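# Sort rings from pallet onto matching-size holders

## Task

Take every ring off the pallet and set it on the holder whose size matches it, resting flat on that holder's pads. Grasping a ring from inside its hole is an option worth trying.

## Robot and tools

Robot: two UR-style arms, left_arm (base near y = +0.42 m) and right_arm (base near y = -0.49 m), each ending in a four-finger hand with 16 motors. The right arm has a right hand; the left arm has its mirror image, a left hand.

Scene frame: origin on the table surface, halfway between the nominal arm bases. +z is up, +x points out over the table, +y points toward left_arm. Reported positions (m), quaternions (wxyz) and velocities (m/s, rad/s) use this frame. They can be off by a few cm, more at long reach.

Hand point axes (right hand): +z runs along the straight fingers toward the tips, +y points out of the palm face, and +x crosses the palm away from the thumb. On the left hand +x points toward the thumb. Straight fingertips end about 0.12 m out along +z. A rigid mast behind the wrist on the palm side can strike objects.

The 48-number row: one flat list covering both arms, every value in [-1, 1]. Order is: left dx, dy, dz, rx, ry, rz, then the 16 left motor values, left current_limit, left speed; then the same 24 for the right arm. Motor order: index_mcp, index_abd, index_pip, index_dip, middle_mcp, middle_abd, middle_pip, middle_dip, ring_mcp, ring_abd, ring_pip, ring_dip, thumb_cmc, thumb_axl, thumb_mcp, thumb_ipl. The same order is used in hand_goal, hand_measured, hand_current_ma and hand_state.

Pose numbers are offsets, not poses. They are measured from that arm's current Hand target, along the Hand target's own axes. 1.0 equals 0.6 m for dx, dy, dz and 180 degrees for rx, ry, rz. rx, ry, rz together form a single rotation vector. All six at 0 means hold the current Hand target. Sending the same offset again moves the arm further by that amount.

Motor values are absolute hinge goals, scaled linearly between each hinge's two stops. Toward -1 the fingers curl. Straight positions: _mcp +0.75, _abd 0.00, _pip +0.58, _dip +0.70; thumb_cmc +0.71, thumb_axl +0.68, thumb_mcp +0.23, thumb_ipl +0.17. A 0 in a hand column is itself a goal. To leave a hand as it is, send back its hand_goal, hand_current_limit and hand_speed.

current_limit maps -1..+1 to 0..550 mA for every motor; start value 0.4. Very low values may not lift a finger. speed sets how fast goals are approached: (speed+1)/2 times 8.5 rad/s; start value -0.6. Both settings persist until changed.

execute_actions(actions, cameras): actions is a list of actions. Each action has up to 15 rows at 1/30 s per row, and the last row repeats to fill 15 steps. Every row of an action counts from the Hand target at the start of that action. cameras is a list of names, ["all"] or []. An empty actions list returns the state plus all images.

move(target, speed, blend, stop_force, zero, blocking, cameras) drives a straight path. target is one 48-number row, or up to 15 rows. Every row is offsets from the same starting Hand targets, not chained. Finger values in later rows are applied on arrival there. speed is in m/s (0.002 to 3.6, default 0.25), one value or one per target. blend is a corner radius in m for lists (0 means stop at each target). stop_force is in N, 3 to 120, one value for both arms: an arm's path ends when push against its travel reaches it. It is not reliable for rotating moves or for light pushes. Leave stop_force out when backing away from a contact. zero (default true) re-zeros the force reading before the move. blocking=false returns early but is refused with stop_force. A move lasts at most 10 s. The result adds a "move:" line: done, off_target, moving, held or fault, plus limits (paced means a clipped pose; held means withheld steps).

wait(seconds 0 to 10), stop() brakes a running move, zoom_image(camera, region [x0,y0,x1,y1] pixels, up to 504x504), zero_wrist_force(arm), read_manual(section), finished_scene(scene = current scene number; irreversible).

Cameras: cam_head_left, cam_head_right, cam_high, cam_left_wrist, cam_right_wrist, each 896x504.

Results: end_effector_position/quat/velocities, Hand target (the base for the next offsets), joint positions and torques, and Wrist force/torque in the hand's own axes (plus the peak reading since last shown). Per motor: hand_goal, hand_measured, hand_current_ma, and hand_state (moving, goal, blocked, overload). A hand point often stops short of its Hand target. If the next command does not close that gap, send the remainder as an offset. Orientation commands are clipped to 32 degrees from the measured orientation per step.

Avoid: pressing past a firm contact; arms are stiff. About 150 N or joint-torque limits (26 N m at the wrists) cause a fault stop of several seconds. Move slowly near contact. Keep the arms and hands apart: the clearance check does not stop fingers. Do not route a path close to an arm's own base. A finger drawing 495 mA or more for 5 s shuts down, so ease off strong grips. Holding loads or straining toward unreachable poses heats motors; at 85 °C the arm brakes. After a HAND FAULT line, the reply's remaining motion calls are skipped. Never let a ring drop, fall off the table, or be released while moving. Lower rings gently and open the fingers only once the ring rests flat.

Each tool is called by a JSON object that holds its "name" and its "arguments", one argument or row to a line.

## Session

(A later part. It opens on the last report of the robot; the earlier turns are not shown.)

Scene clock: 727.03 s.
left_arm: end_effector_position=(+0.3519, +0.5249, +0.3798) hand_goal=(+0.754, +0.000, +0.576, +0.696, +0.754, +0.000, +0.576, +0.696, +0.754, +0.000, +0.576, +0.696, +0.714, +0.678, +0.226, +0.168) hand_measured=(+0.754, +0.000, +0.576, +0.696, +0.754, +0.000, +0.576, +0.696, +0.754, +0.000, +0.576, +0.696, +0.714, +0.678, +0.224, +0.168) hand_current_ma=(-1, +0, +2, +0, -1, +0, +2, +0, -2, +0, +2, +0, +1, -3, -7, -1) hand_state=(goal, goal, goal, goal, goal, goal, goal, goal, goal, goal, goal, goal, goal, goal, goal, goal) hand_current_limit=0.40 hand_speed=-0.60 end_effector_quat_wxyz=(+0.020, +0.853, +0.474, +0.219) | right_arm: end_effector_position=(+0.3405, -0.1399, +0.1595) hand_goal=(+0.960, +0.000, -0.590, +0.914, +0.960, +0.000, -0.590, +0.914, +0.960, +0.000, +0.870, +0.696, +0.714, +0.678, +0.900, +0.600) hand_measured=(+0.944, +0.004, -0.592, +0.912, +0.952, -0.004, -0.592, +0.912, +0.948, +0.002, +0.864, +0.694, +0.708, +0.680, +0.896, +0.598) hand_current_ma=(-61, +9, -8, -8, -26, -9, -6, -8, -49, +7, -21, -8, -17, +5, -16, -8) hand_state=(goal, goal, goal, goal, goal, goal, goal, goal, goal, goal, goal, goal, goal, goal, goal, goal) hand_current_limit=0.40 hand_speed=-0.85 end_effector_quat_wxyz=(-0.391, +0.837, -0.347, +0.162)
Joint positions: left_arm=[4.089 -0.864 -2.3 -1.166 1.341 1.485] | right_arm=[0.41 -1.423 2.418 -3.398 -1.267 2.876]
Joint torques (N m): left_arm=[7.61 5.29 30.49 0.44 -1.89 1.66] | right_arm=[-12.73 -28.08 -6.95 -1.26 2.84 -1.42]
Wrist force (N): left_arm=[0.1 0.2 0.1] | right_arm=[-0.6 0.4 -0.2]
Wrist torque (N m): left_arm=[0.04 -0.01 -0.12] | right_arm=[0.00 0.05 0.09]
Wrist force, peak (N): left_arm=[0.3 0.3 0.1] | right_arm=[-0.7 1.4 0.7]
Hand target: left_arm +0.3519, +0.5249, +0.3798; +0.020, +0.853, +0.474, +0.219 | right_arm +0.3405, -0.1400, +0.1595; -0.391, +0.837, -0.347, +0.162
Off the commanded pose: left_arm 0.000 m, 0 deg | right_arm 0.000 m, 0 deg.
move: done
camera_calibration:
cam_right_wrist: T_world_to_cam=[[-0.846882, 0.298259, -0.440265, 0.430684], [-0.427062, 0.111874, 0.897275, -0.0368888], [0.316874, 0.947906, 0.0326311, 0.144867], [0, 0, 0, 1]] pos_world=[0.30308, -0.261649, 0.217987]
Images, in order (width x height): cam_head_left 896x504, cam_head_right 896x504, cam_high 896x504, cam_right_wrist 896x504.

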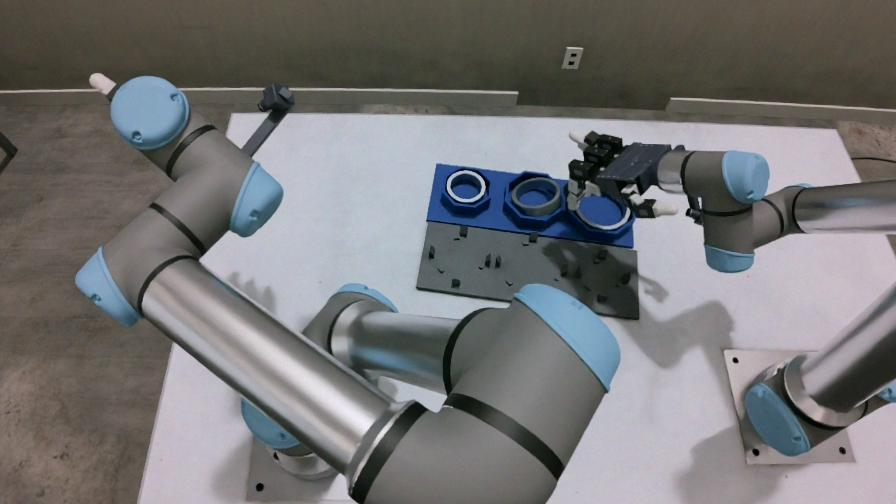

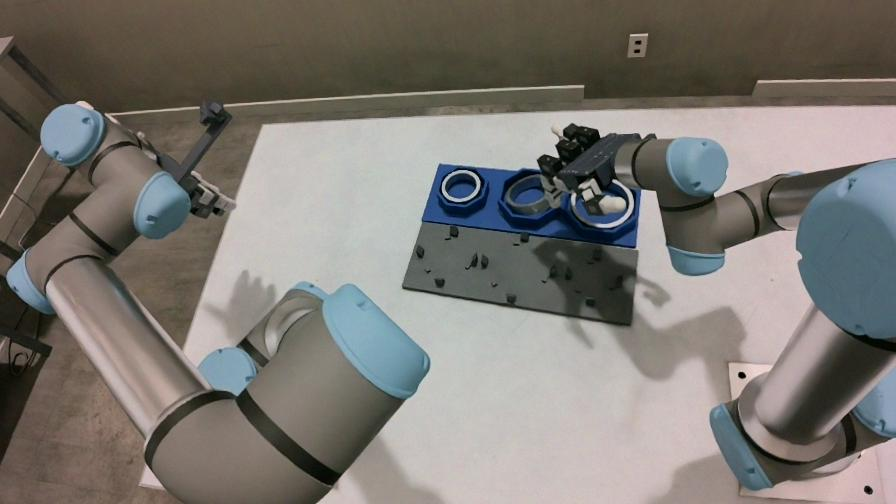

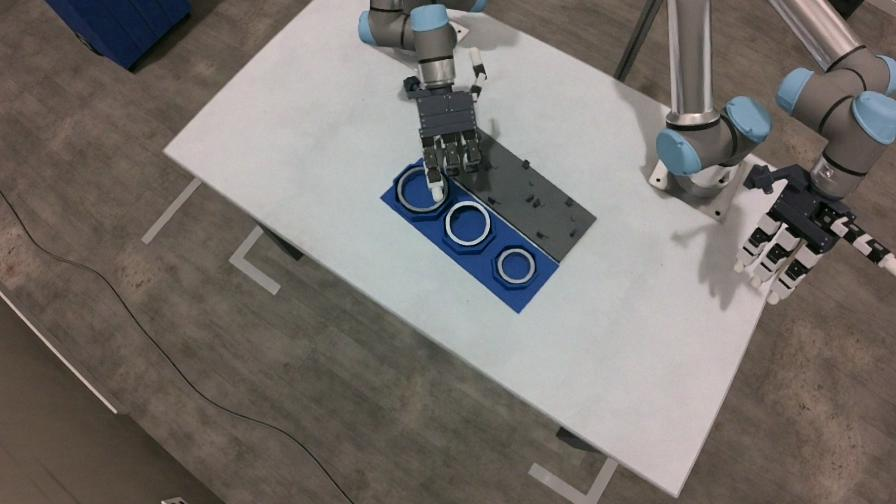

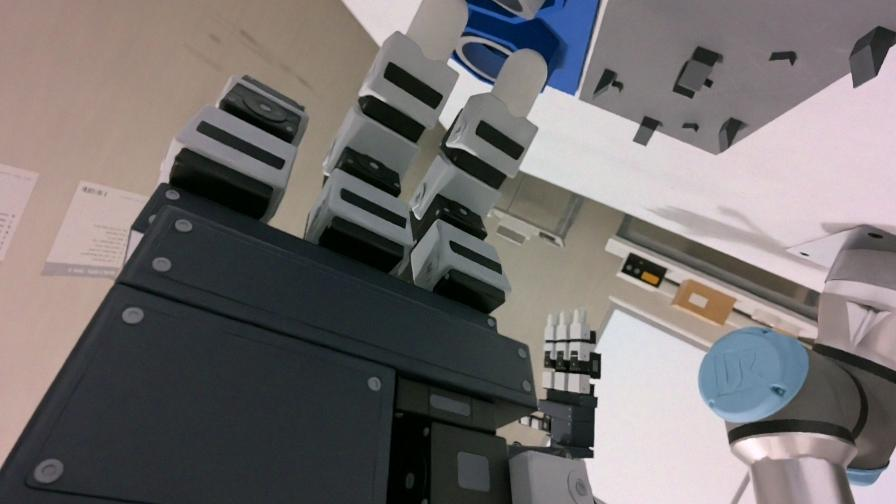

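{"name": "move", "arguments": {
  "target": [0,0,0,0,0,0, 0.754,0,0.576,0.696,0.754,0,0.576,0.696,0.754,0,0.576,0.696,0.714,0.678,0.226,0.168,0.4,-0.6, 0.006,-0.0605,0.0722,0,0,0, 0.959,0.0,-0.591,0.913,0.959,0.0,-0.591,0.913,0.959,0,0.869,0.696,0.714,0.678,0.9,0.6,0.4,-0.85],
  "speed": 0.15
}}

{"name": "move", "arguments": {
  "target": [0,0,0,0,0,0, 0.754,0,0.576,0.696,0.754,0,0.576,0.696,0.754,0,0.576,0.696,0.714,0.678,0.226,0.168,0.4,-0.6, 0,0.1117,0.0937,0,0,0, 0.959,0.0,-0.591,0.913,0.959,0.0,-0.591,0.913,0.959,0,0.869,0.696,0.714,0.678,0.9,0.6,0.4,-0.85],
  "speed": 0.03,
  "stop_force": 6,
  "cameras": ["cam_head_left","cam_head_right","cam_high"]
}}

{"name": "zoom_image", "arguments": {
  "camera": "cam_head_left",
  "region": [495, 150, 585, 230]
}}

{"name": "zoom_image", "arguments": {
  "camera": "cam_high",
  "region": [400, 140, 530, 270]
}}

Scene clock: 751.97 s.
left_arm: end_effector_position=(+0.3519, +0.5249, +0.3798) hand_goal=(+0.754, +0.000, +0.576, +0.696, +0.754, +0.000, +0.576, +0.696, +0.754, +0.000, +0.576, +0.696, +0.714, +0.678, +0.226, +0.168) hand_measured=(+0.754, +0.000, +0.576, +0.696, +0.754, +0.000, +0.576, +0.696, +0.754, +0.000, +0.576, +0.696, +0.714, +0.678, +0.224, +0.168) hand_current_ma=(-1, +0, +2, +0, -1, +0, +2, +0, -2, +0, +2, +0, +1, -3, -7, -1) hand_state=(goal, goal, goal, goal, goal, goal, goal, goal, goal, goal, goal, goal, goal, goal, goal, goal) hand_current_limit=0.40 hand_speed=-0.60 end_effector_quat_wxyz=(+0.020, +0.853, +0.474, +0.219) | right_arm: end_effector_position=(+0.3829, -0.1026, +0.1595) hand_goal=(+0.960, +0.000, -0.590, +0.914, +0.960, +0.000, -0.590, +0.914, +0.960, +0.000, +0.870, +0.696, +0.714, +0.678, +0.900, +0.600) hand_measured=(+0.944, +0.004, -0.592, +0.912, +0.952, -0.004, -0.592, +0.912, +0.948, +0.002, +0.864, +0.694, +0.708, +0.680, +0.896, +0.598) hand_current_ma=(-61, +9, -8, -8, -26, -9, -6, -8, -49, +7, -21, -8, -17, +5, -16, -8) hand_state=(goal, goal, goal, goal, goal, goal, goal, goal, goal, goal, goal, goal, goal, goal, goal, goal) hand_current_limit=0.40 hand_speed=-0.85 end_effector_quat_wxyz=(-0.391, +0.837, -0.347, +0.162)
Joint positions: left_arm=[4.089 -0.864 -2.3 -1.166 1.341 1.485] | right_arm=[0.457 -1.31 2.263 -3.366 -1.302 2.909]
Joint torques (N m): left_arm=[7.83 5.63 30.8 0.45 -1.8 1.69] | right_arm=[12.03 -19.77 -23.55 -1.31 -2.15 1.62]
Wrist force (N): left_arm=[0.1 0.0 0.0] | right_arm=[-0.5 0.3 -0.1]
Wrist torque (N m): left_arm=[0.02 -0.02 -0.12] | right_arm=[-0.02 0.03 -0.07]
Wrist force, peak (N): left_arm=[0.0 0.4 0.1] | right_arm=[-1.0 0.8 -0.7]
Hand target: left_arm +0.3519, +0.5249, +0.3798; +0.020, +0.853, +0.474, +0.219 | right_arm +0.3830, -0.1025, +0.1595; -0.391, +0.837, -0.347, +0.162
Off the commanded pose: left_arm 0.000 m, 0 deg | right_arm 0.000 m, 0 deg.
move: done

Scene clock: 754.83 s.
left_arm: end_effector_position=(+0.3519, +0.5249, +0.3798) hand_goal=(+0.754, +0.000, +0.576, +0.696, +0.754, +0.000, +0.576, +0.696, +0.754, +0.000, +0.576, +0.696, +0.714, +0.678, +0.226, +0.168) hand_measured=(+0.754, +0.000, +0.576, +0.696, +0.754, +0.000, +0.576, +0.696, +0.754, +0.000, +0.576, +0.696, +0.714, +0.678, +0.224, +0.168) hand_current_ma=(-1, +0, +2, +0, -1, +0, +2, +0, -2, +0, +2, +0, +1, -3, -7, -1) hand_state=(goal, goal, goal, goal, goal, goal, goal, goal, goal, goal, goal, goal, goal, goal, goal, goal) hand_current_limit=0.40 hand_speed=-0.60 end_effector_quat_wxyz=(+0.020, +0.853, +0.474, +0.219) | right_arm: end_effector_position=(+0.3830, -0.1025, +0.1079) hand_goal=(+0.960, +0.000, -0.590, +0.914, +0.960, +0.000, -0.590, +0.914, +0.960, +0.000, +0.870, +0.696, +0.714, +0.678, +0.900, +0.600) hand_measured=(+0.958, +0.004, -0.608, +0.904, +0.954, -0.002, -0.592, +0.912, +0.948, +0.002, +0.864, +0.694, +0.708, +0.680, +0.896, +0.598) hand_current_ma=(-8, +9, -70, -33, -22, -8, -7, -7, -50, +7, -21, -8, -17, +5, -16, -8) hand_state=(goal, goal, goal, goal, goal, goal, goal, goal, goal, goal, goal, goal, goal, goal, goal, goal) hand_current_limit=0.40 hand_speed=-0.85 end_effector_quat_wxyz=(-0.391, +0.837, -0.347, +0.162)
Joint positions: left_arm=[4.089 -0.864 -2.3 -1.166 1.341 1.485] | right_arm=[0.457 -1.173 2.289 -3.529 -1.302 2.909]
Joint torques (N m): left_arm=[7.6 5.23 29.91 0.49 -1.95 1.66] | right_arm=[6.77 -36.65 -20.83 -0.91 -2.29 -0.94]
Wrist force (N): left_arm=[-0.1 0.1 0.2] | right_arm=[-0.7 -0.5 -1.1]
Wrist torque (N m): left_arm=[0.01 0.01 -0.14] | right_arm=[0.06 0.01 -0.06]
Wrist force, peak (N): left_arm=[0.2 0.4 0.1] | right_arm=[-1.3 -5.2 -5.4]
Hand target: left_arm +0.3519, +0.5249, +0.3798; +0.020, +0.853, +0.474, +0.219 | right_arm +0.3830, -0.1025, +0.1079; -0.391, +0.837, -0.347, +0.162 (not the last commanded pose)
Off the commanded pose: left_arm 0.000 m, 0 deg | right_arm 0.036 m, 0 deg.
move: contact (right_arm)
Images, in order (width x height): cam_head_left 896x504, cam_head_right 896x504, cam_high 896x504.

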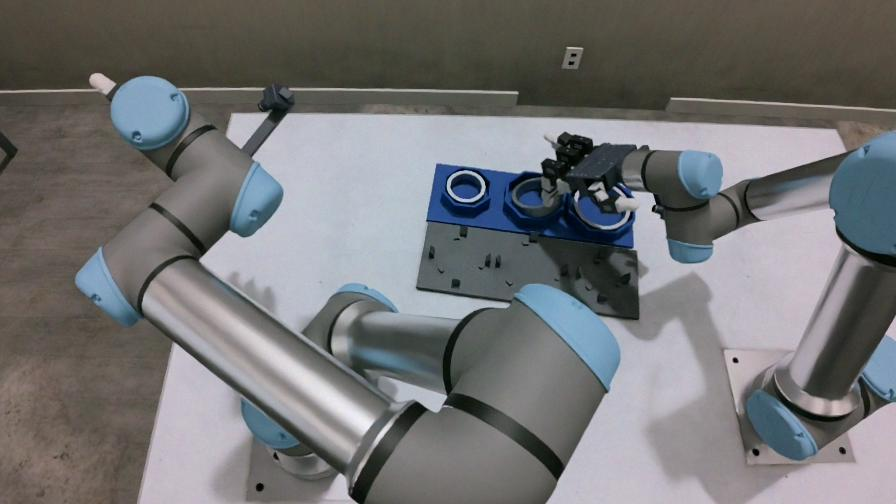

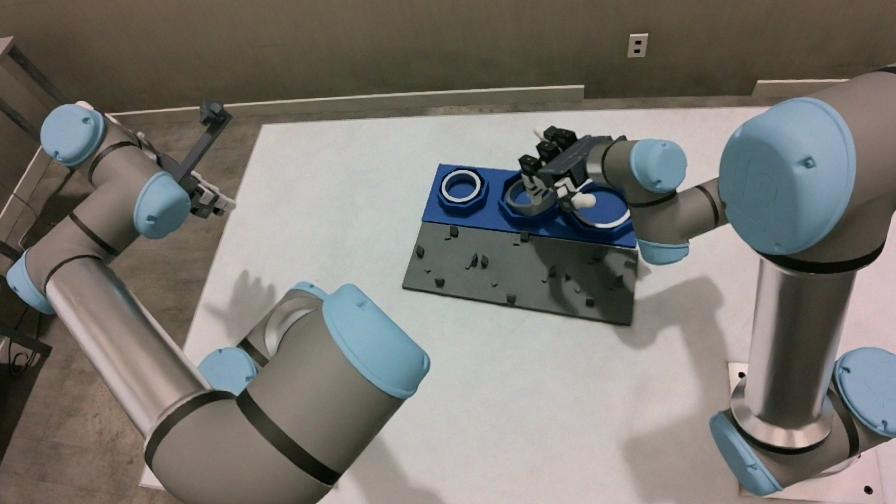

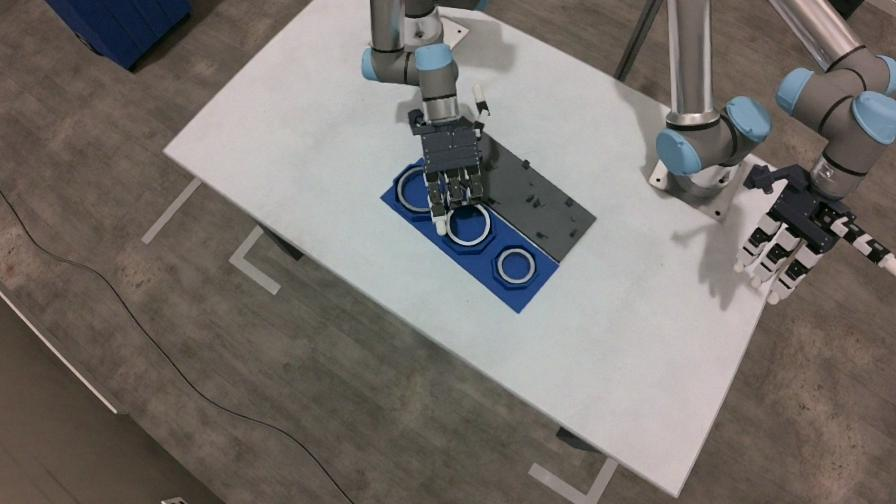

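Scaled by 5.600 from the camera's 896x504 image, which has a finer 1280x720 frame.

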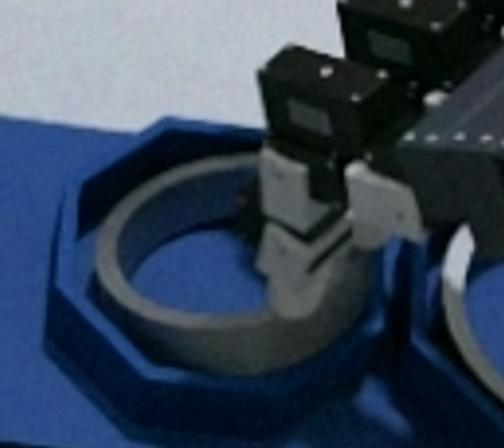

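Scaled by 3.877 from the camera's 896x504 image, which has a finer 1280x720 frame.

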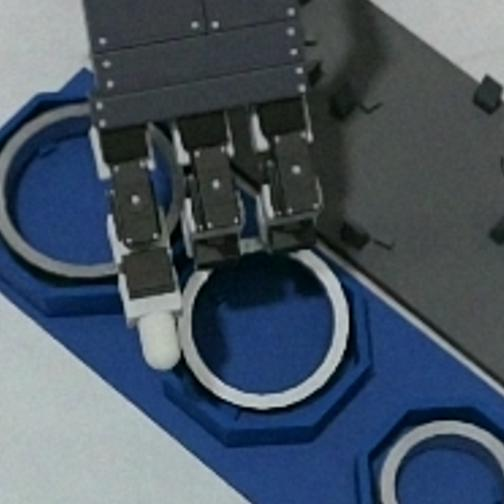

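{"name": "execute_actions", "arguments": {
  "actions": []
}}

Scene clock: 777.20 s.
left_arm: end_effector_position=(+0.3519, +0.5249, +0.3798) hand_goal=(+0.754, +0.000, +0.576, +0.696, +0.754, +0.000, +0.576, +0.696, +0.754, +0.000, +0.576, +0.696, +0.714, +0.678, +0.226, +0.168) hand_measured=(+0.754, +0.000, +0.576, +0.696, +0.754, +0.000, +0.576, +0.696, +0.754, +0.000, +0.576, +0.696, +0.714, +0.678, +0.224, +0.168) hand_current_ma=(-1, +0, +2, +0, -1, +0, +2, +0, -2, +0, +2, +0, +1, -3, -7, -1) hand_state=(goal, goal, goal, goal, goal, goal, goal, goal, goal, goal, goal, goal, goal, goal, goal, goal) hand_current_limit=0.40 hand_speed=-0.60 end_effector_quat_wxyz=(+0.020, +0.853, +0.474, +0.219) | right_arm: end_effector_position=(+0.3830, -0.1025, +0.1079) hand_goal=(+0.960, +0.000, -0.590, +0.914, +0.960, +0.000, -0.590, +0.914, +0.960, +0.000, +0.870, +0.696, +0.714, +0.678, +0.900, +0.600) hand_measured=(+0.958, +0.004, -0.608, +0.904, +0.954, -0.002, -0.592, +0.912, +0.948, +0.002, +0.864, +0.694, +0.708, +0.680, +0.896, +0.598) hand_current_ma=(-8, +9, -70, -33, -22, -8, -7, -7, -50, +7, -21, -8, -17, +5, -16, -8) hand_state=(goal, goal, goal, goal, goal, goal, goal, goal, goal, goal, goal, goal, goal, goal, goal, goal) hand_current_limit=0.40 hand_speed=-0.85 end_effector_quat_wxyz=(-0.391, +0.837, -0.347, +0.162)
Joint positions: left_arm=[4.089 -0.864 -2.3 -1.166 1.341 1.485] | right_arm=[0.457 -1.173 2.289 -3.529 -1.302 2.909]
Joint velocities: within noise
Joint torques (N m): left_arm=[7.91 5.34 30.64 0.55 -1.84 1.6] | right_arm=[-4.8 -37.24 -21.04 -0.99 -2.09 -0.94]
Wrist force (N): left_arm=[0.1 0.1 0.0] | right_arm=[-0.8 -0.5 -1.1]
Wrist torque (N m): left_arm=[0.03 -0.02 -0.12] | right_arm=[0.05 0.01 -0.06]
Wrist force, peak (N): left_arm=[0.3 0.2 0.2] | right_arm=[-1.1 -0.6 -1.1]
Hand target: left_arm +0.3519, +0.5249, +0.3798; +0.020, +0.853, +0.474, +0.219 | right_arm +0.3830, -0.1025, +0.1079; -0.391, +0.837, -0.347, +0.162 (not the last commanded pose)
Off the commanded pose: left_arm 0.000 m, 0 deg | right_arm 0.036 m, 0 deg.
camera_calibration:
cam_left_wrist: T_world_to_cam=[[-0.867852, -0.254756, -0.426535, 0.571796], [-0.493549, 0.540468, 0.681398, -0.408884], [0.0569387, 0.801869, -0.594781, -0.0931257], [0, 0, 0, 1]] pos_world=[0.299732, 0.441332, 0.467115]
cam_right_wrist: T_world_to_cam=[[-0.84691, 0.298133, -0.440296, 0.432747], [-0.427073, 0.111928, 0.897263, 0.0234839], [0.316785, 0.947939, 0.0325321, 0.0976898], [0, 0, 0, 1]] pos_world=[0.34558, -0.224249, 0.166287]

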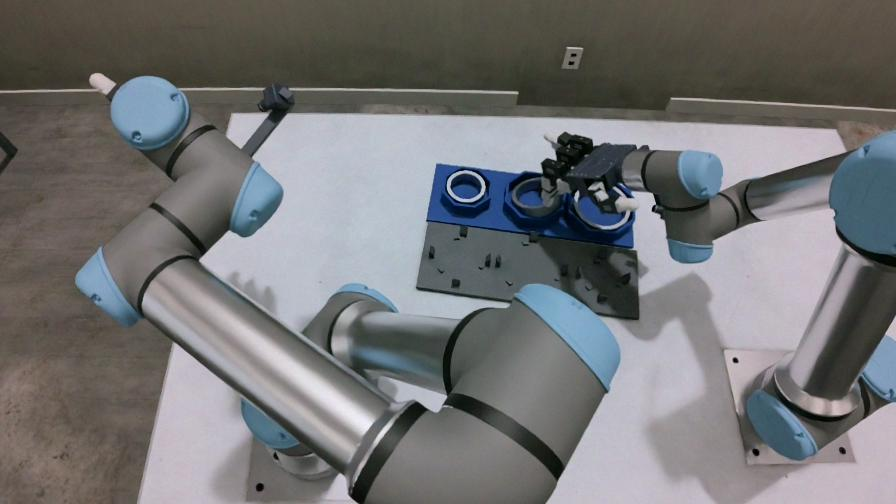

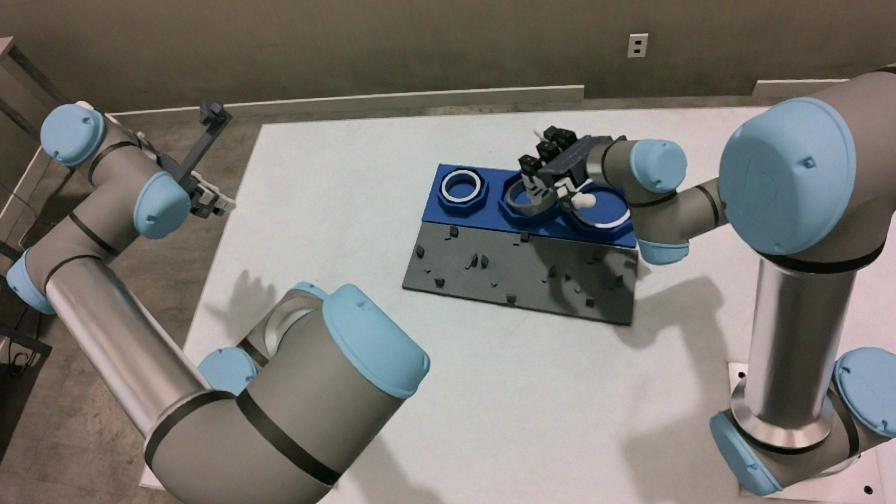

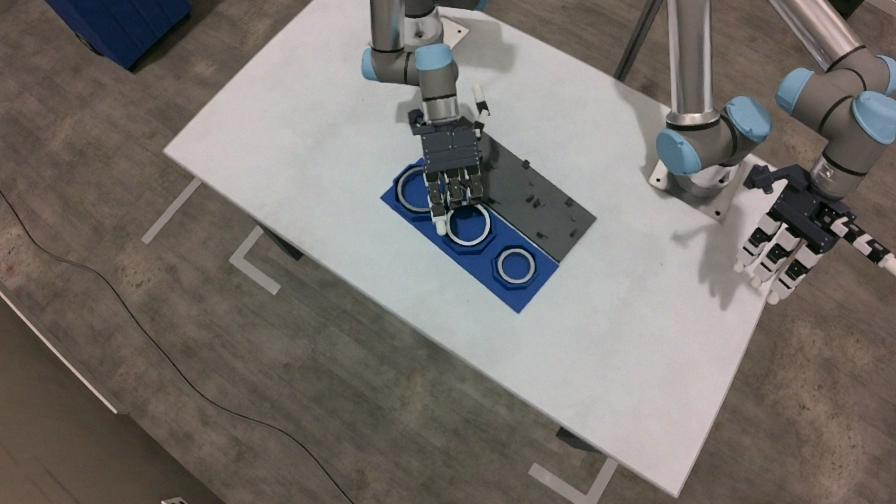

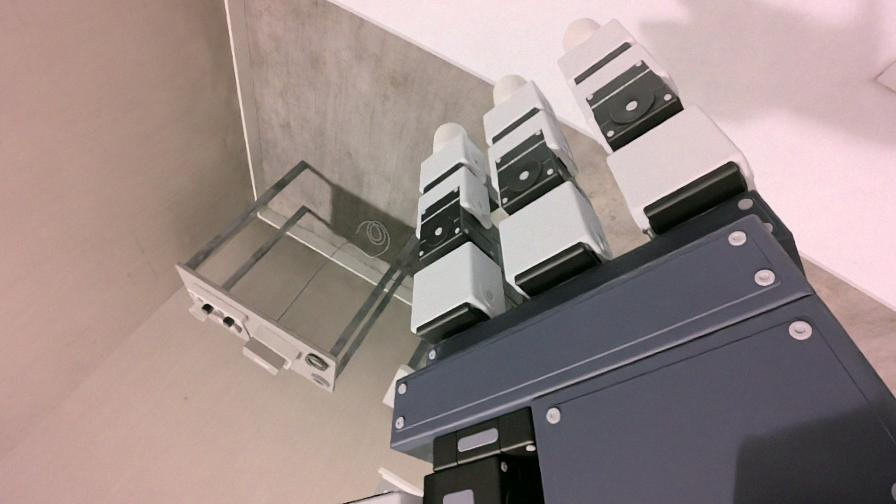

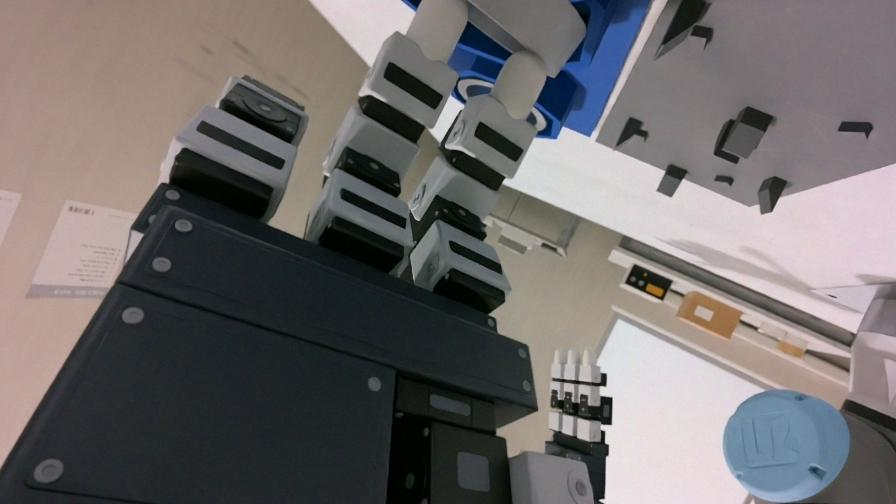

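{"name": "zoom_image", "arguments": {
  "camera": "cam_head_right",
  "region": [400, 110, 680, 270]
}}

{"name": "zoom_image", "arguments": {
  "camera": "cam_high",
  "region": [370, 110, 600, 320]
}}

Scaled by 1.800 from the camera's 896x504 image, which has a finer 1280x720 frame.

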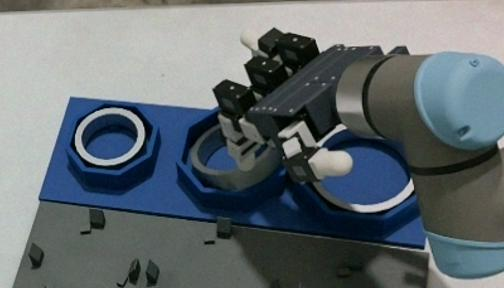

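Scaled by 2.191 from the camera's 896x504 image, which has a finer 1280x720 frame.

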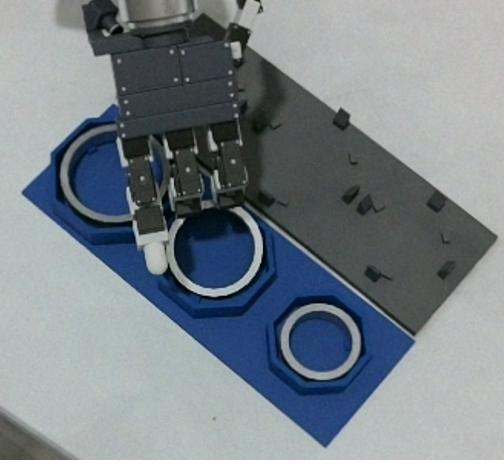

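{"name": "move", "arguments": {
  "target": [
    [0,0,0,0,0,0,0.754,0,0.576,0.696,0.754,0,0.576,0.696,0.754,0,0.576,0.696,0.714,0.678,0.226,0.168,0.4,-0.6,0,-0.128,-0.107,0,0,0,0.96,0,-0.59,0.914,0.96,0,-0.59,0.914,0.96,0,0.87,0.696,0.714,0.678,0.9,0.6,0.4,-0.85],
    [0,0,0,0,0,0,0.754,0,0.576,0.696,0.754,0,0.576,0.696,0.754,0,0.576,0.696,0.714,0.678,0.226,0.168,0.4,-0.6,0.236,0.024,-0.288,0,0,0,0.96,0,-0.59,0.914,0.96,0,-0.59,0.914,0.96,0,0.87,0.696,0.714,0.678,0.9,0.6,0.4,-0.85]
  ],
  "speed": 0.25,
  "blend": 0.03,
  "cameras": ["all"]
}}

Scene clock: 794.40 s.
left_arm: end_effector_position=(+0.3519, +0.5249, +0.3798) hand_goal=(+0.754, +0.000, +0.576, +0.696, +0.754, +0.000, +0.576, +0.696, +0.754, +0.000, +0.576, +0.696, +0.714, +0.678, +0.226, +0.168) hand_measured=(+0.754, +0.000, +0.576, +0.696, +0.754, +0.000, +0.576, +0.696, +0.754, +0.000, +0.576, +0.696, +0.714, +0.678, +0.224, +0.168) hand_current_ma=(-1, +0, +2, +0, -1, +0, +2, +0, -2, +0, +2, +0, +1, -3, -7, -1) hand_state=(goal, goal, goal, goal, goal, goal, goal, goal, goal, goal, goal, goal, goal, goal, goal, goal) hand_current_limit=0.40 hand_speed=-0.60 end_effector_quat_wxyz=(+0.020, +0.853, +0.474, +0.219) | right_arm: end_effector_position=(+0.3829, -0.3029, +0.2078) hand_goal=(+0.960, +0.000, -0.590, +0.914, +0.960, +0.000, -0.590, +0.914, +0.960, +0.000, +0.870, +0.696, +0.714, +0.678, +0.900, +0.600) hand_measured=(+0.954, +0.004, -0.592, +0.912, +0.954, -0.002, -0.592, +0.912, +0.948, +0.002, +0.864, +0.694, +0.708, +0.680, +0.896, +0.598) hand_current_ma=(-18, +8, -8, -8, -22, -8, -6, -7, -50, +7, -21, -8, -17, +5, -14, -8) hand_state=(goal, goal, goal, goal, goal, goal, goal, goal, goal, goal, goal, goal, goal, goal, goal, goal) hand_current_limit=0.40 hand_speed=-0.85 end_effector_quat_wxyz=(-0.391, +0.837, -0.347, +0.162)
Joint positions: left_arm=[4.089 -0.864 -2.3 -1.166 1.341 1.485] | right_arm=[-0.119 -1.757 2.489 -2.922 -0.909 2.431]
Joint torques (N m): left_arm=[7.32 5.04 30.64 0.48 -1.82 1.52] | right_arm=[-13.83 -17.09 -27.18 -0.97 3.09 -1.57]
Wrist force (N): left_arm=[0.1 0.1 0.1] | right_arm=[-0.6 0.4 0.0]
Wrist torque (N m): left_arm=[0.03 -0.01 -0.12] | right_arm=[-0.01 0.06 0.09]
Wrist force, peak (N): left_arm=[0.1 0.5 0.0] | right_arm=[-0.7 1.6 0.7]
Hand target: left_arm +0.3519, +0.5249, +0.3798; +0.020, +0.853, +0.474, +0.219 | right_arm +0.3829, -0.3029, +0.2078; -0.391, +0.837, -0.347, +0.162
Off the commanded pose: left_arm 0.000 m, 0 deg | right_arm 0.000 m, 0 deg.
move: done
camera_calibration:
cam_left_wrist: T_world_to_cam=[[-0.867852, -0.254756, -0.426535, 0.571796], [-0.493549, 0.540468, 0.681398, -0.408884], [0.0569387, 0.801869, -0.594781, -0.0931257], [0, 0, 0, 1]] pos_world=[0.299732, 0.441332, 0.467115]
cam_right_wrist: T_world_to_cam=[[-0.846883, 0.298214, -0.440293, 0.536472], [-0.427059, 0.111968, 0.897265, -0.0437217], [0.316875, 0.947909, 0.032531, 0.284268], [0, 0, 0, 1]] pos_world=[0.34558, -0.424548, 0.266187]

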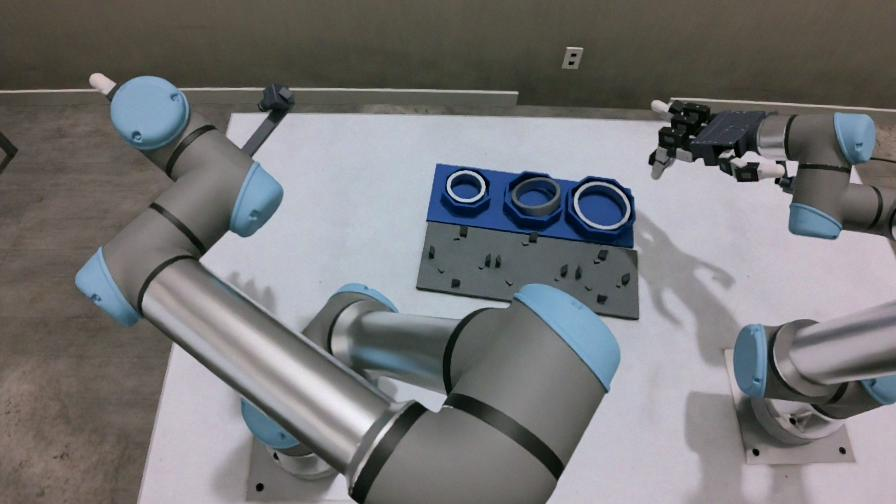

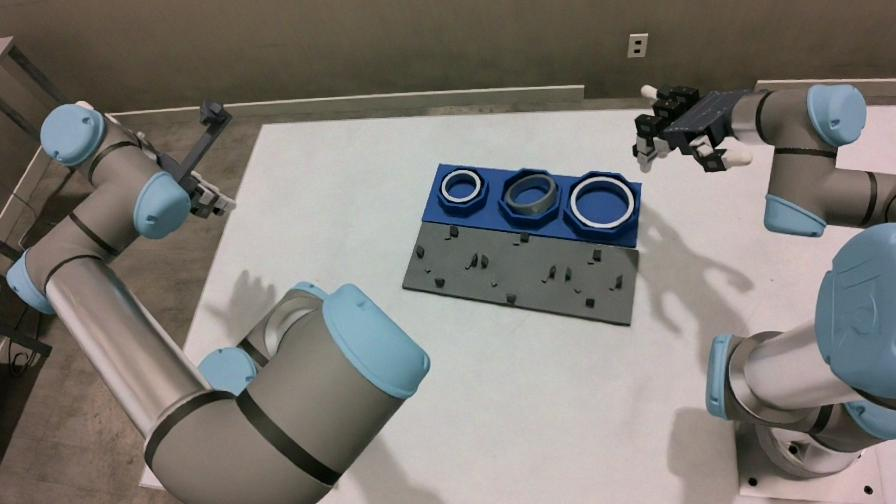

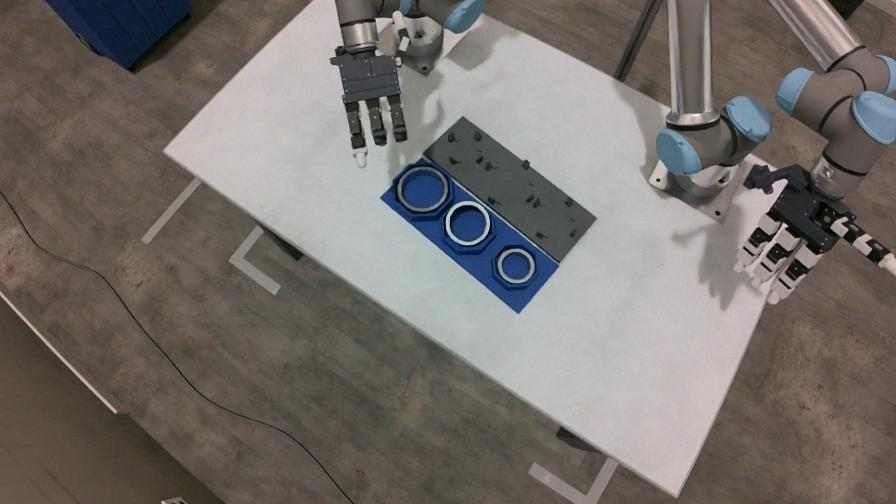

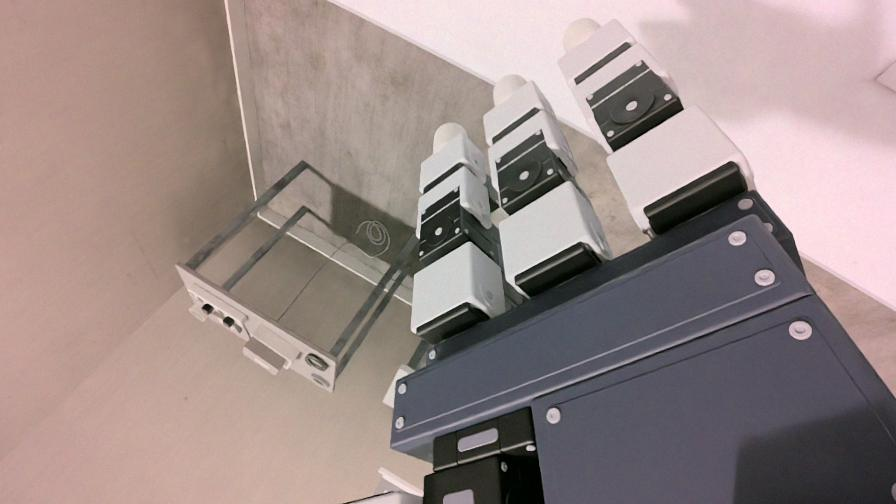

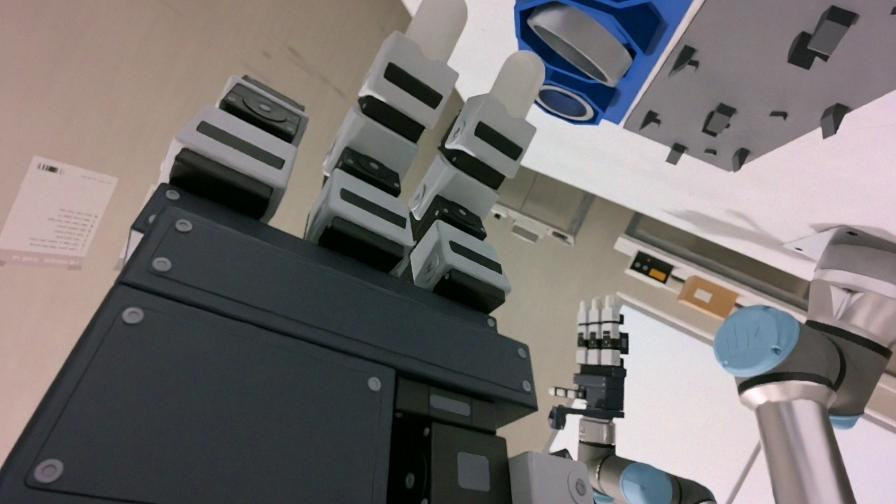

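{"name": "zoom_image", "arguments": {
  "camera": "cam_head_right",
  "region": [400, 140, 660, 340]
}}

{"name": "zoom_image", "arguments": {
  "camera": "cam_head_left",
  "region": [400, 140, 660, 340]
}}

{"name": "zoom_image", "arguments": {
  "camera": "cam_high",
  "region": [370, 110, 610, 320]
}}

Scaled by 1.938 from the camera's 896x504 image, which has a finer 1280x720 frame.

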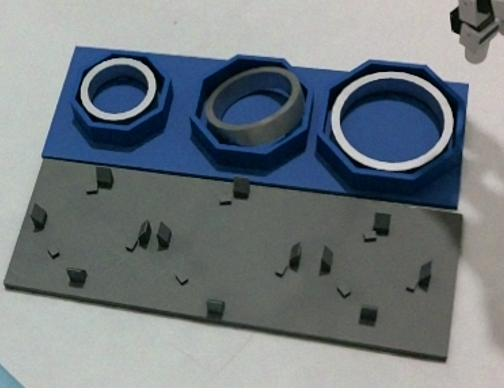

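Scaled by 1.938 from the camera's 896x504 image, which has a finer 1280x720 frame.

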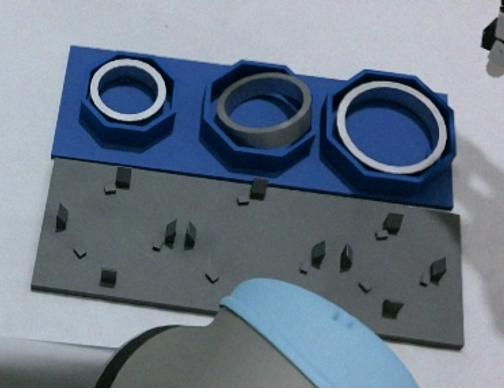

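Scaled by 2.100 from the camera's 896x504 image, which has a finer 1280x720 frame.

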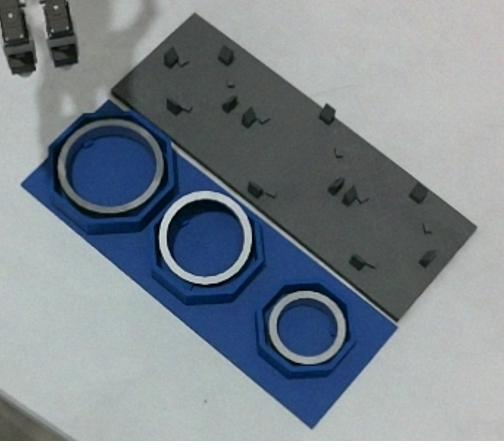

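{"name": "move", "arguments": {
  "target": [0,0,0,0,0,0,0.754,0,0.576,0.696,0.754,0,0.576,0.696,0.754,0,0.576,0.696,0.714,0.678,0.226,0.168,0.4,-0.6,-0.2485,-0.1127,0.3101,0,0,0,0.96,0,-0.59,0.914,0.96,0,-0.59,0.914,0.96,0,0.87,0.696,0.714,0.678,0.9,0.6,0.4,-0.85],
  "speed": 0.25
}}

{"name": "move", "arguments": {
  "target": [0,0,0,0,0,0,0.754,0,0.576,0.696,0.754,0,0.576,0.696,0.754,0,0.576,0.696,0.714,0.678,0.226,0.168,0.4,-0.6,0,0.0932,0.0782,0,0,0,0.96,0,-0.59,0.914,0.96,0,-0.59,0.914,0.96,0,0.87,0.696,0.714,0.678,0.9,0.6,0.4,-0.85],
  "speed": 0.03,
  "stop_force": 5,
  "cameras": ["cam_head_left","cam_head_right","cam_high","cam_right_wrist"]
}}

Scene clock: 822.83 s.
left_arm: end_effector_position=(+0.3519, +0.5249, +0.3798) hand_goal=(+0.754, +0.000, +0.576, +0.696, +0.754, +0.000, +0.576, +0.696, +0.754, +0.000, +0.576, +0.696, +0.714, +0.678, +0.226, +0.168) hand_measured=(+0.754, +0.000, +0.576, +0.696, +0.754, +0.000, +0.576, +0.696, +0.754, +0.000, +0.576, +0.696, +0.714, +0.678, +0.224, +0.168) hand_current_ma=(-1, +0, +2, +0, -1, +0, +2, +0, -2, +0, +2, +0, +1, -3, -7, -1) hand_state=(goal, goal, goal, goal, goal, goal, goal, goal, goal, goal, goal, goal, goal, goal, goal, goal) hand_current_limit=0.40 hand_speed=-0.60 end_effector_quat_wxyz=(+0.020, +0.853, +0.474, +0.219) | right_arm: end_effector_position=(+0.4090, -0.0659, +0.1402) hand_goal=(+0.960, +0.000, -0.590, +0.914, +0.960, +0.000, -0.590, +0.914, +0.960, +0.000, +0.870, +0.696, +0.714, +0.678, +0.900, +0.600) hand_measured=(+0.954, +0.004, -0.592, +0.912, +0.954, -0.002, -0.592, +0.912, +0.948, +0.002, +0.864, +0.694, +0.708, +0.680, +0.896, +0.598) hand_current_ma=(-18, +8, -8, -8, -22, -8, -6, -7, -50, +7, -21, -8, -17, +5, -14, -8) hand_state=(goal, goal, goal, goal, goal, goal, goal, goal, goal, goal, goal, goal, goal, goal, goal, goal) hand_current_limit=0.40 hand_speed=-0.85 end_effector_quat_wxyz=(-0.391, +0.837, -0.347, +0.162)
Joint positions: left_arm=[4.089 -0.864 -2.3 -1.166 1.341 1.485] | right_arm=[0.507 -1.184 2.149 -3.387 -1.339 2.943]
Joint torques (N m): left_arm=[7.47 5.03 30.24 0.51 -1.86 1.41] | right_arm=[11.69 -23.55 -24.07 -1.24 -2.58 1.45]
Wrist force (N): left_arm=[0.1 0.1 -0.2] | right_arm=[-0.6 0.3 -0.1]
Wrist torque (N m): left_arm=[0.06 -0.01 -0.12] | right_arm=[-0.02 0.07 -0.08]
Wrist force, peak (N): left_arm=[0.2 0.4 -0.1] | right_arm=[-1.6 -0.1 0.7]
Hand target: left_arm +0.3519, +0.5249, +0.3798; +0.020, +0.853, +0.474, +0.219 | right_arm +0.4090, -0.0659, +0.1402; -0.391, +0.837, -0.347, +0.162
Off the commanded pose: left_arm 0.000 m, 0 deg | right_arm 0.000 m, 0 deg.
move: done

Scene clock: 826.40 s.
left_arm: end_effector_position=(+0.3519, +0.5249, +0.3798) hand_goal=(+0.754, +0.000, +0.576, +0.696, +0.754, +0.000, +0.576, +0.696, +0.754, +0.000, +0.576, +0.696, +0.714, +0.678, +0.226, +0.168) hand_measured=(+0.754, +0.000, +0.576, +0.696, +0.754, +0.000, +0.576, +0.696, +0.754, +0.000, +0.576, +0.696, +0.714, +0.678, +0.224, +0.168) hand_current_ma=(-1, +0, +2, +0, -1, +0, +2, +0, -2, +0, +2, +0, +1, -3, -7, -1) hand_state=(goal, goal, goal, goal, goal, goal, goal, goal, goal, goal, goal, goal, goal, goal, goal, goal) hand_current_limit=0.40 hand_speed=-0.60 end_effector_quat_wxyz=(+0.020, +0.853, +0.474, +0.219) | right_arm: end_effector_position=(+0.4090, -0.0658, +0.0672) hand_goal=(+0.960, +0.000, -0.590, +0.914, +0.960, +0.000, -0.590, +0.914, +0.960, +0.000, +0.870, +0.696, +0.714, +0.678, +0.900, +0.600) hand_measured=(+0.954, +0.004, -0.592, +0.912, +0.954, -0.002, -0.592, +0.912, +0.948, +0.002, +0.864, +0.694, +0.708, +0.680, +0.896, +0.598) hand_current_ma=(-18, +8, -8, -8, -22, -8, -6, -7, -50, +7, -21, -8, -17, +5, -14, -8) hand_state=(goal, goal, goal, goal, goal, goal, goal, goal, goal, goal, goal, goal, goal, goal, goal, goal) hand_current_limit=0.40 hand_speed=-0.85 end_effector_quat_wxyz=(-0.391, +0.837, -0.347, +0.162)
Joint positions: left_arm=[4.089 -0.864 -2.3 -1.166 1.341 1.485] | right_arm=[0.508 -1.003 2.167 -3.585 -1.34 2.943]
Joint torques (N m): left_arm=[7.26 5.2 30.15 0.52 -1.75 1.5] | right_arm=[11.4 -27.77 -18.03 -4.35 -2.47 1.79]
Wrist force (N): left_arm=[0.0 0.2 0.0] | right_arm=[-0.7 0.5 0.0]
Wrist torque (N m): left_arm=[0.05 -0.01 -0.12] | right_arm=[0.01 0.08 -0.09]
Wrist force, peak (N): left_arm=[0.2 0.2 0.3] | right_arm=[-0.9 0.4 -0.2]
Hand target: left_arm +0.3519, +0.5249, +0.3798; +0.020, +0.853, +0.474, +0.219 | right_arm +0.4090, -0.0658, +0.0672; -0.391, +0.837, -0.347, +0.162
Off the commanded pose: left_arm 0.000 m, 0 deg | right_arm 0.000 m, 0 deg.
move: done
camera_calibration:
cam_right_wrist: T_world_to_cam=[[-0.846883, 0.298214, -0.440293, 0.425994], [-0.427059, 0.111968, 0.897265, 0.0670435], [0.316875, 0.947909, 0.032531, 0.0559173], [0, 0, 0, 1]] pos_world=[0.37168, -0.187548, 0.125587]
Images, in order (width x height): cam_head_left 896x504, cam_head_right 896x504, cam_high 896x504, cam_right_wrist 896x504.

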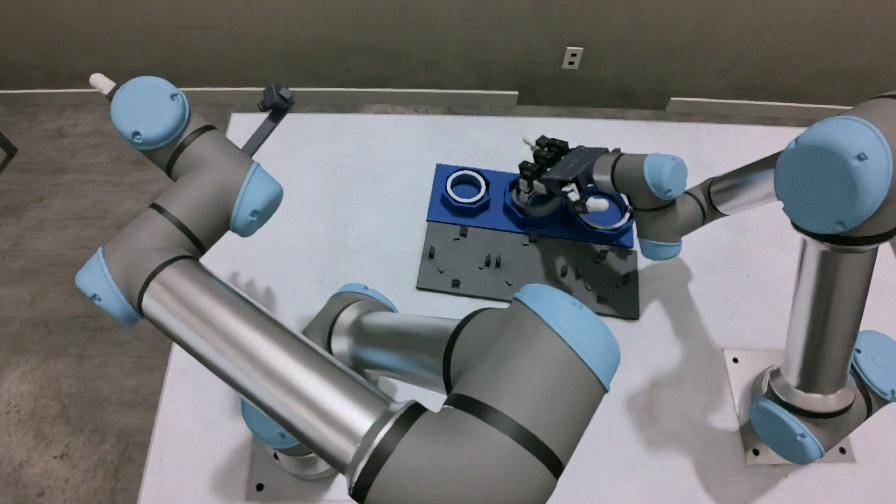

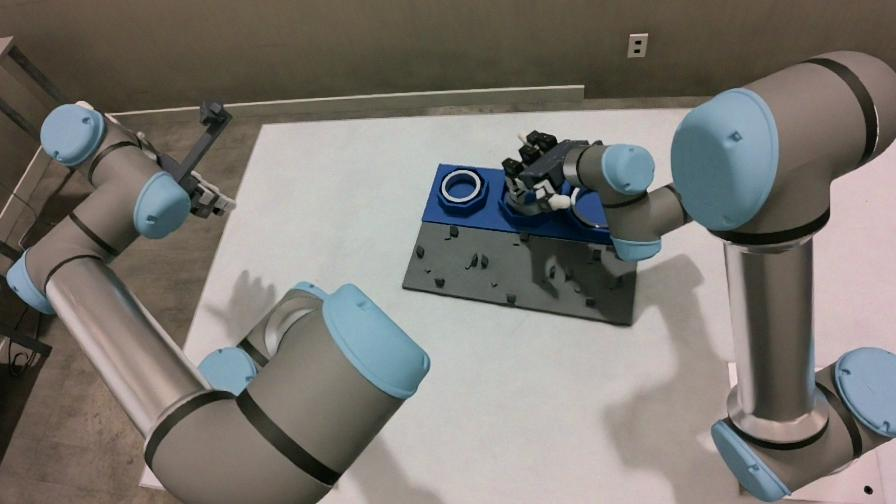

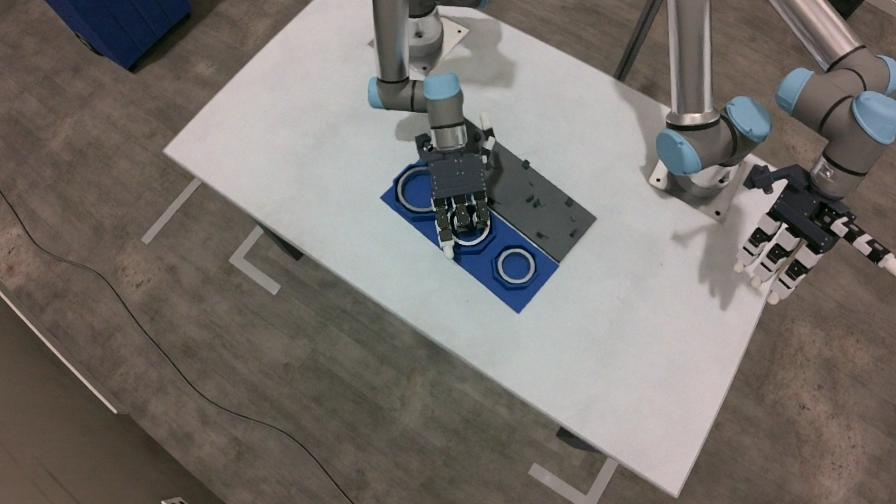

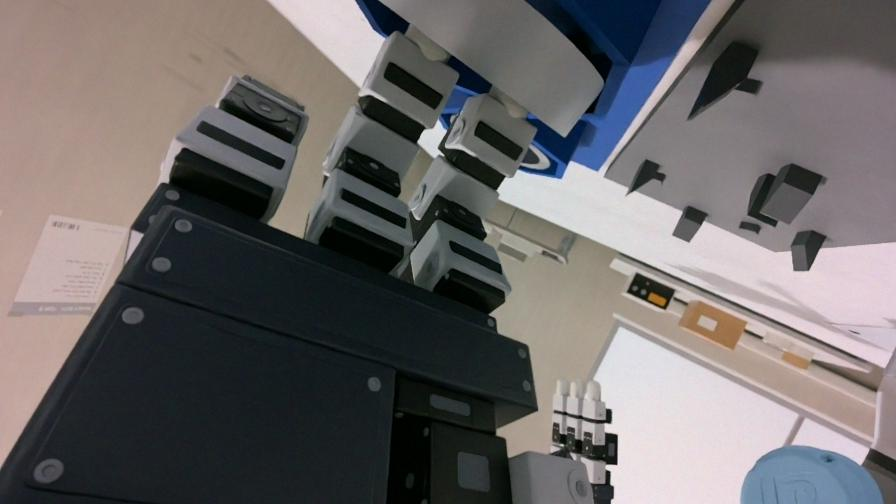

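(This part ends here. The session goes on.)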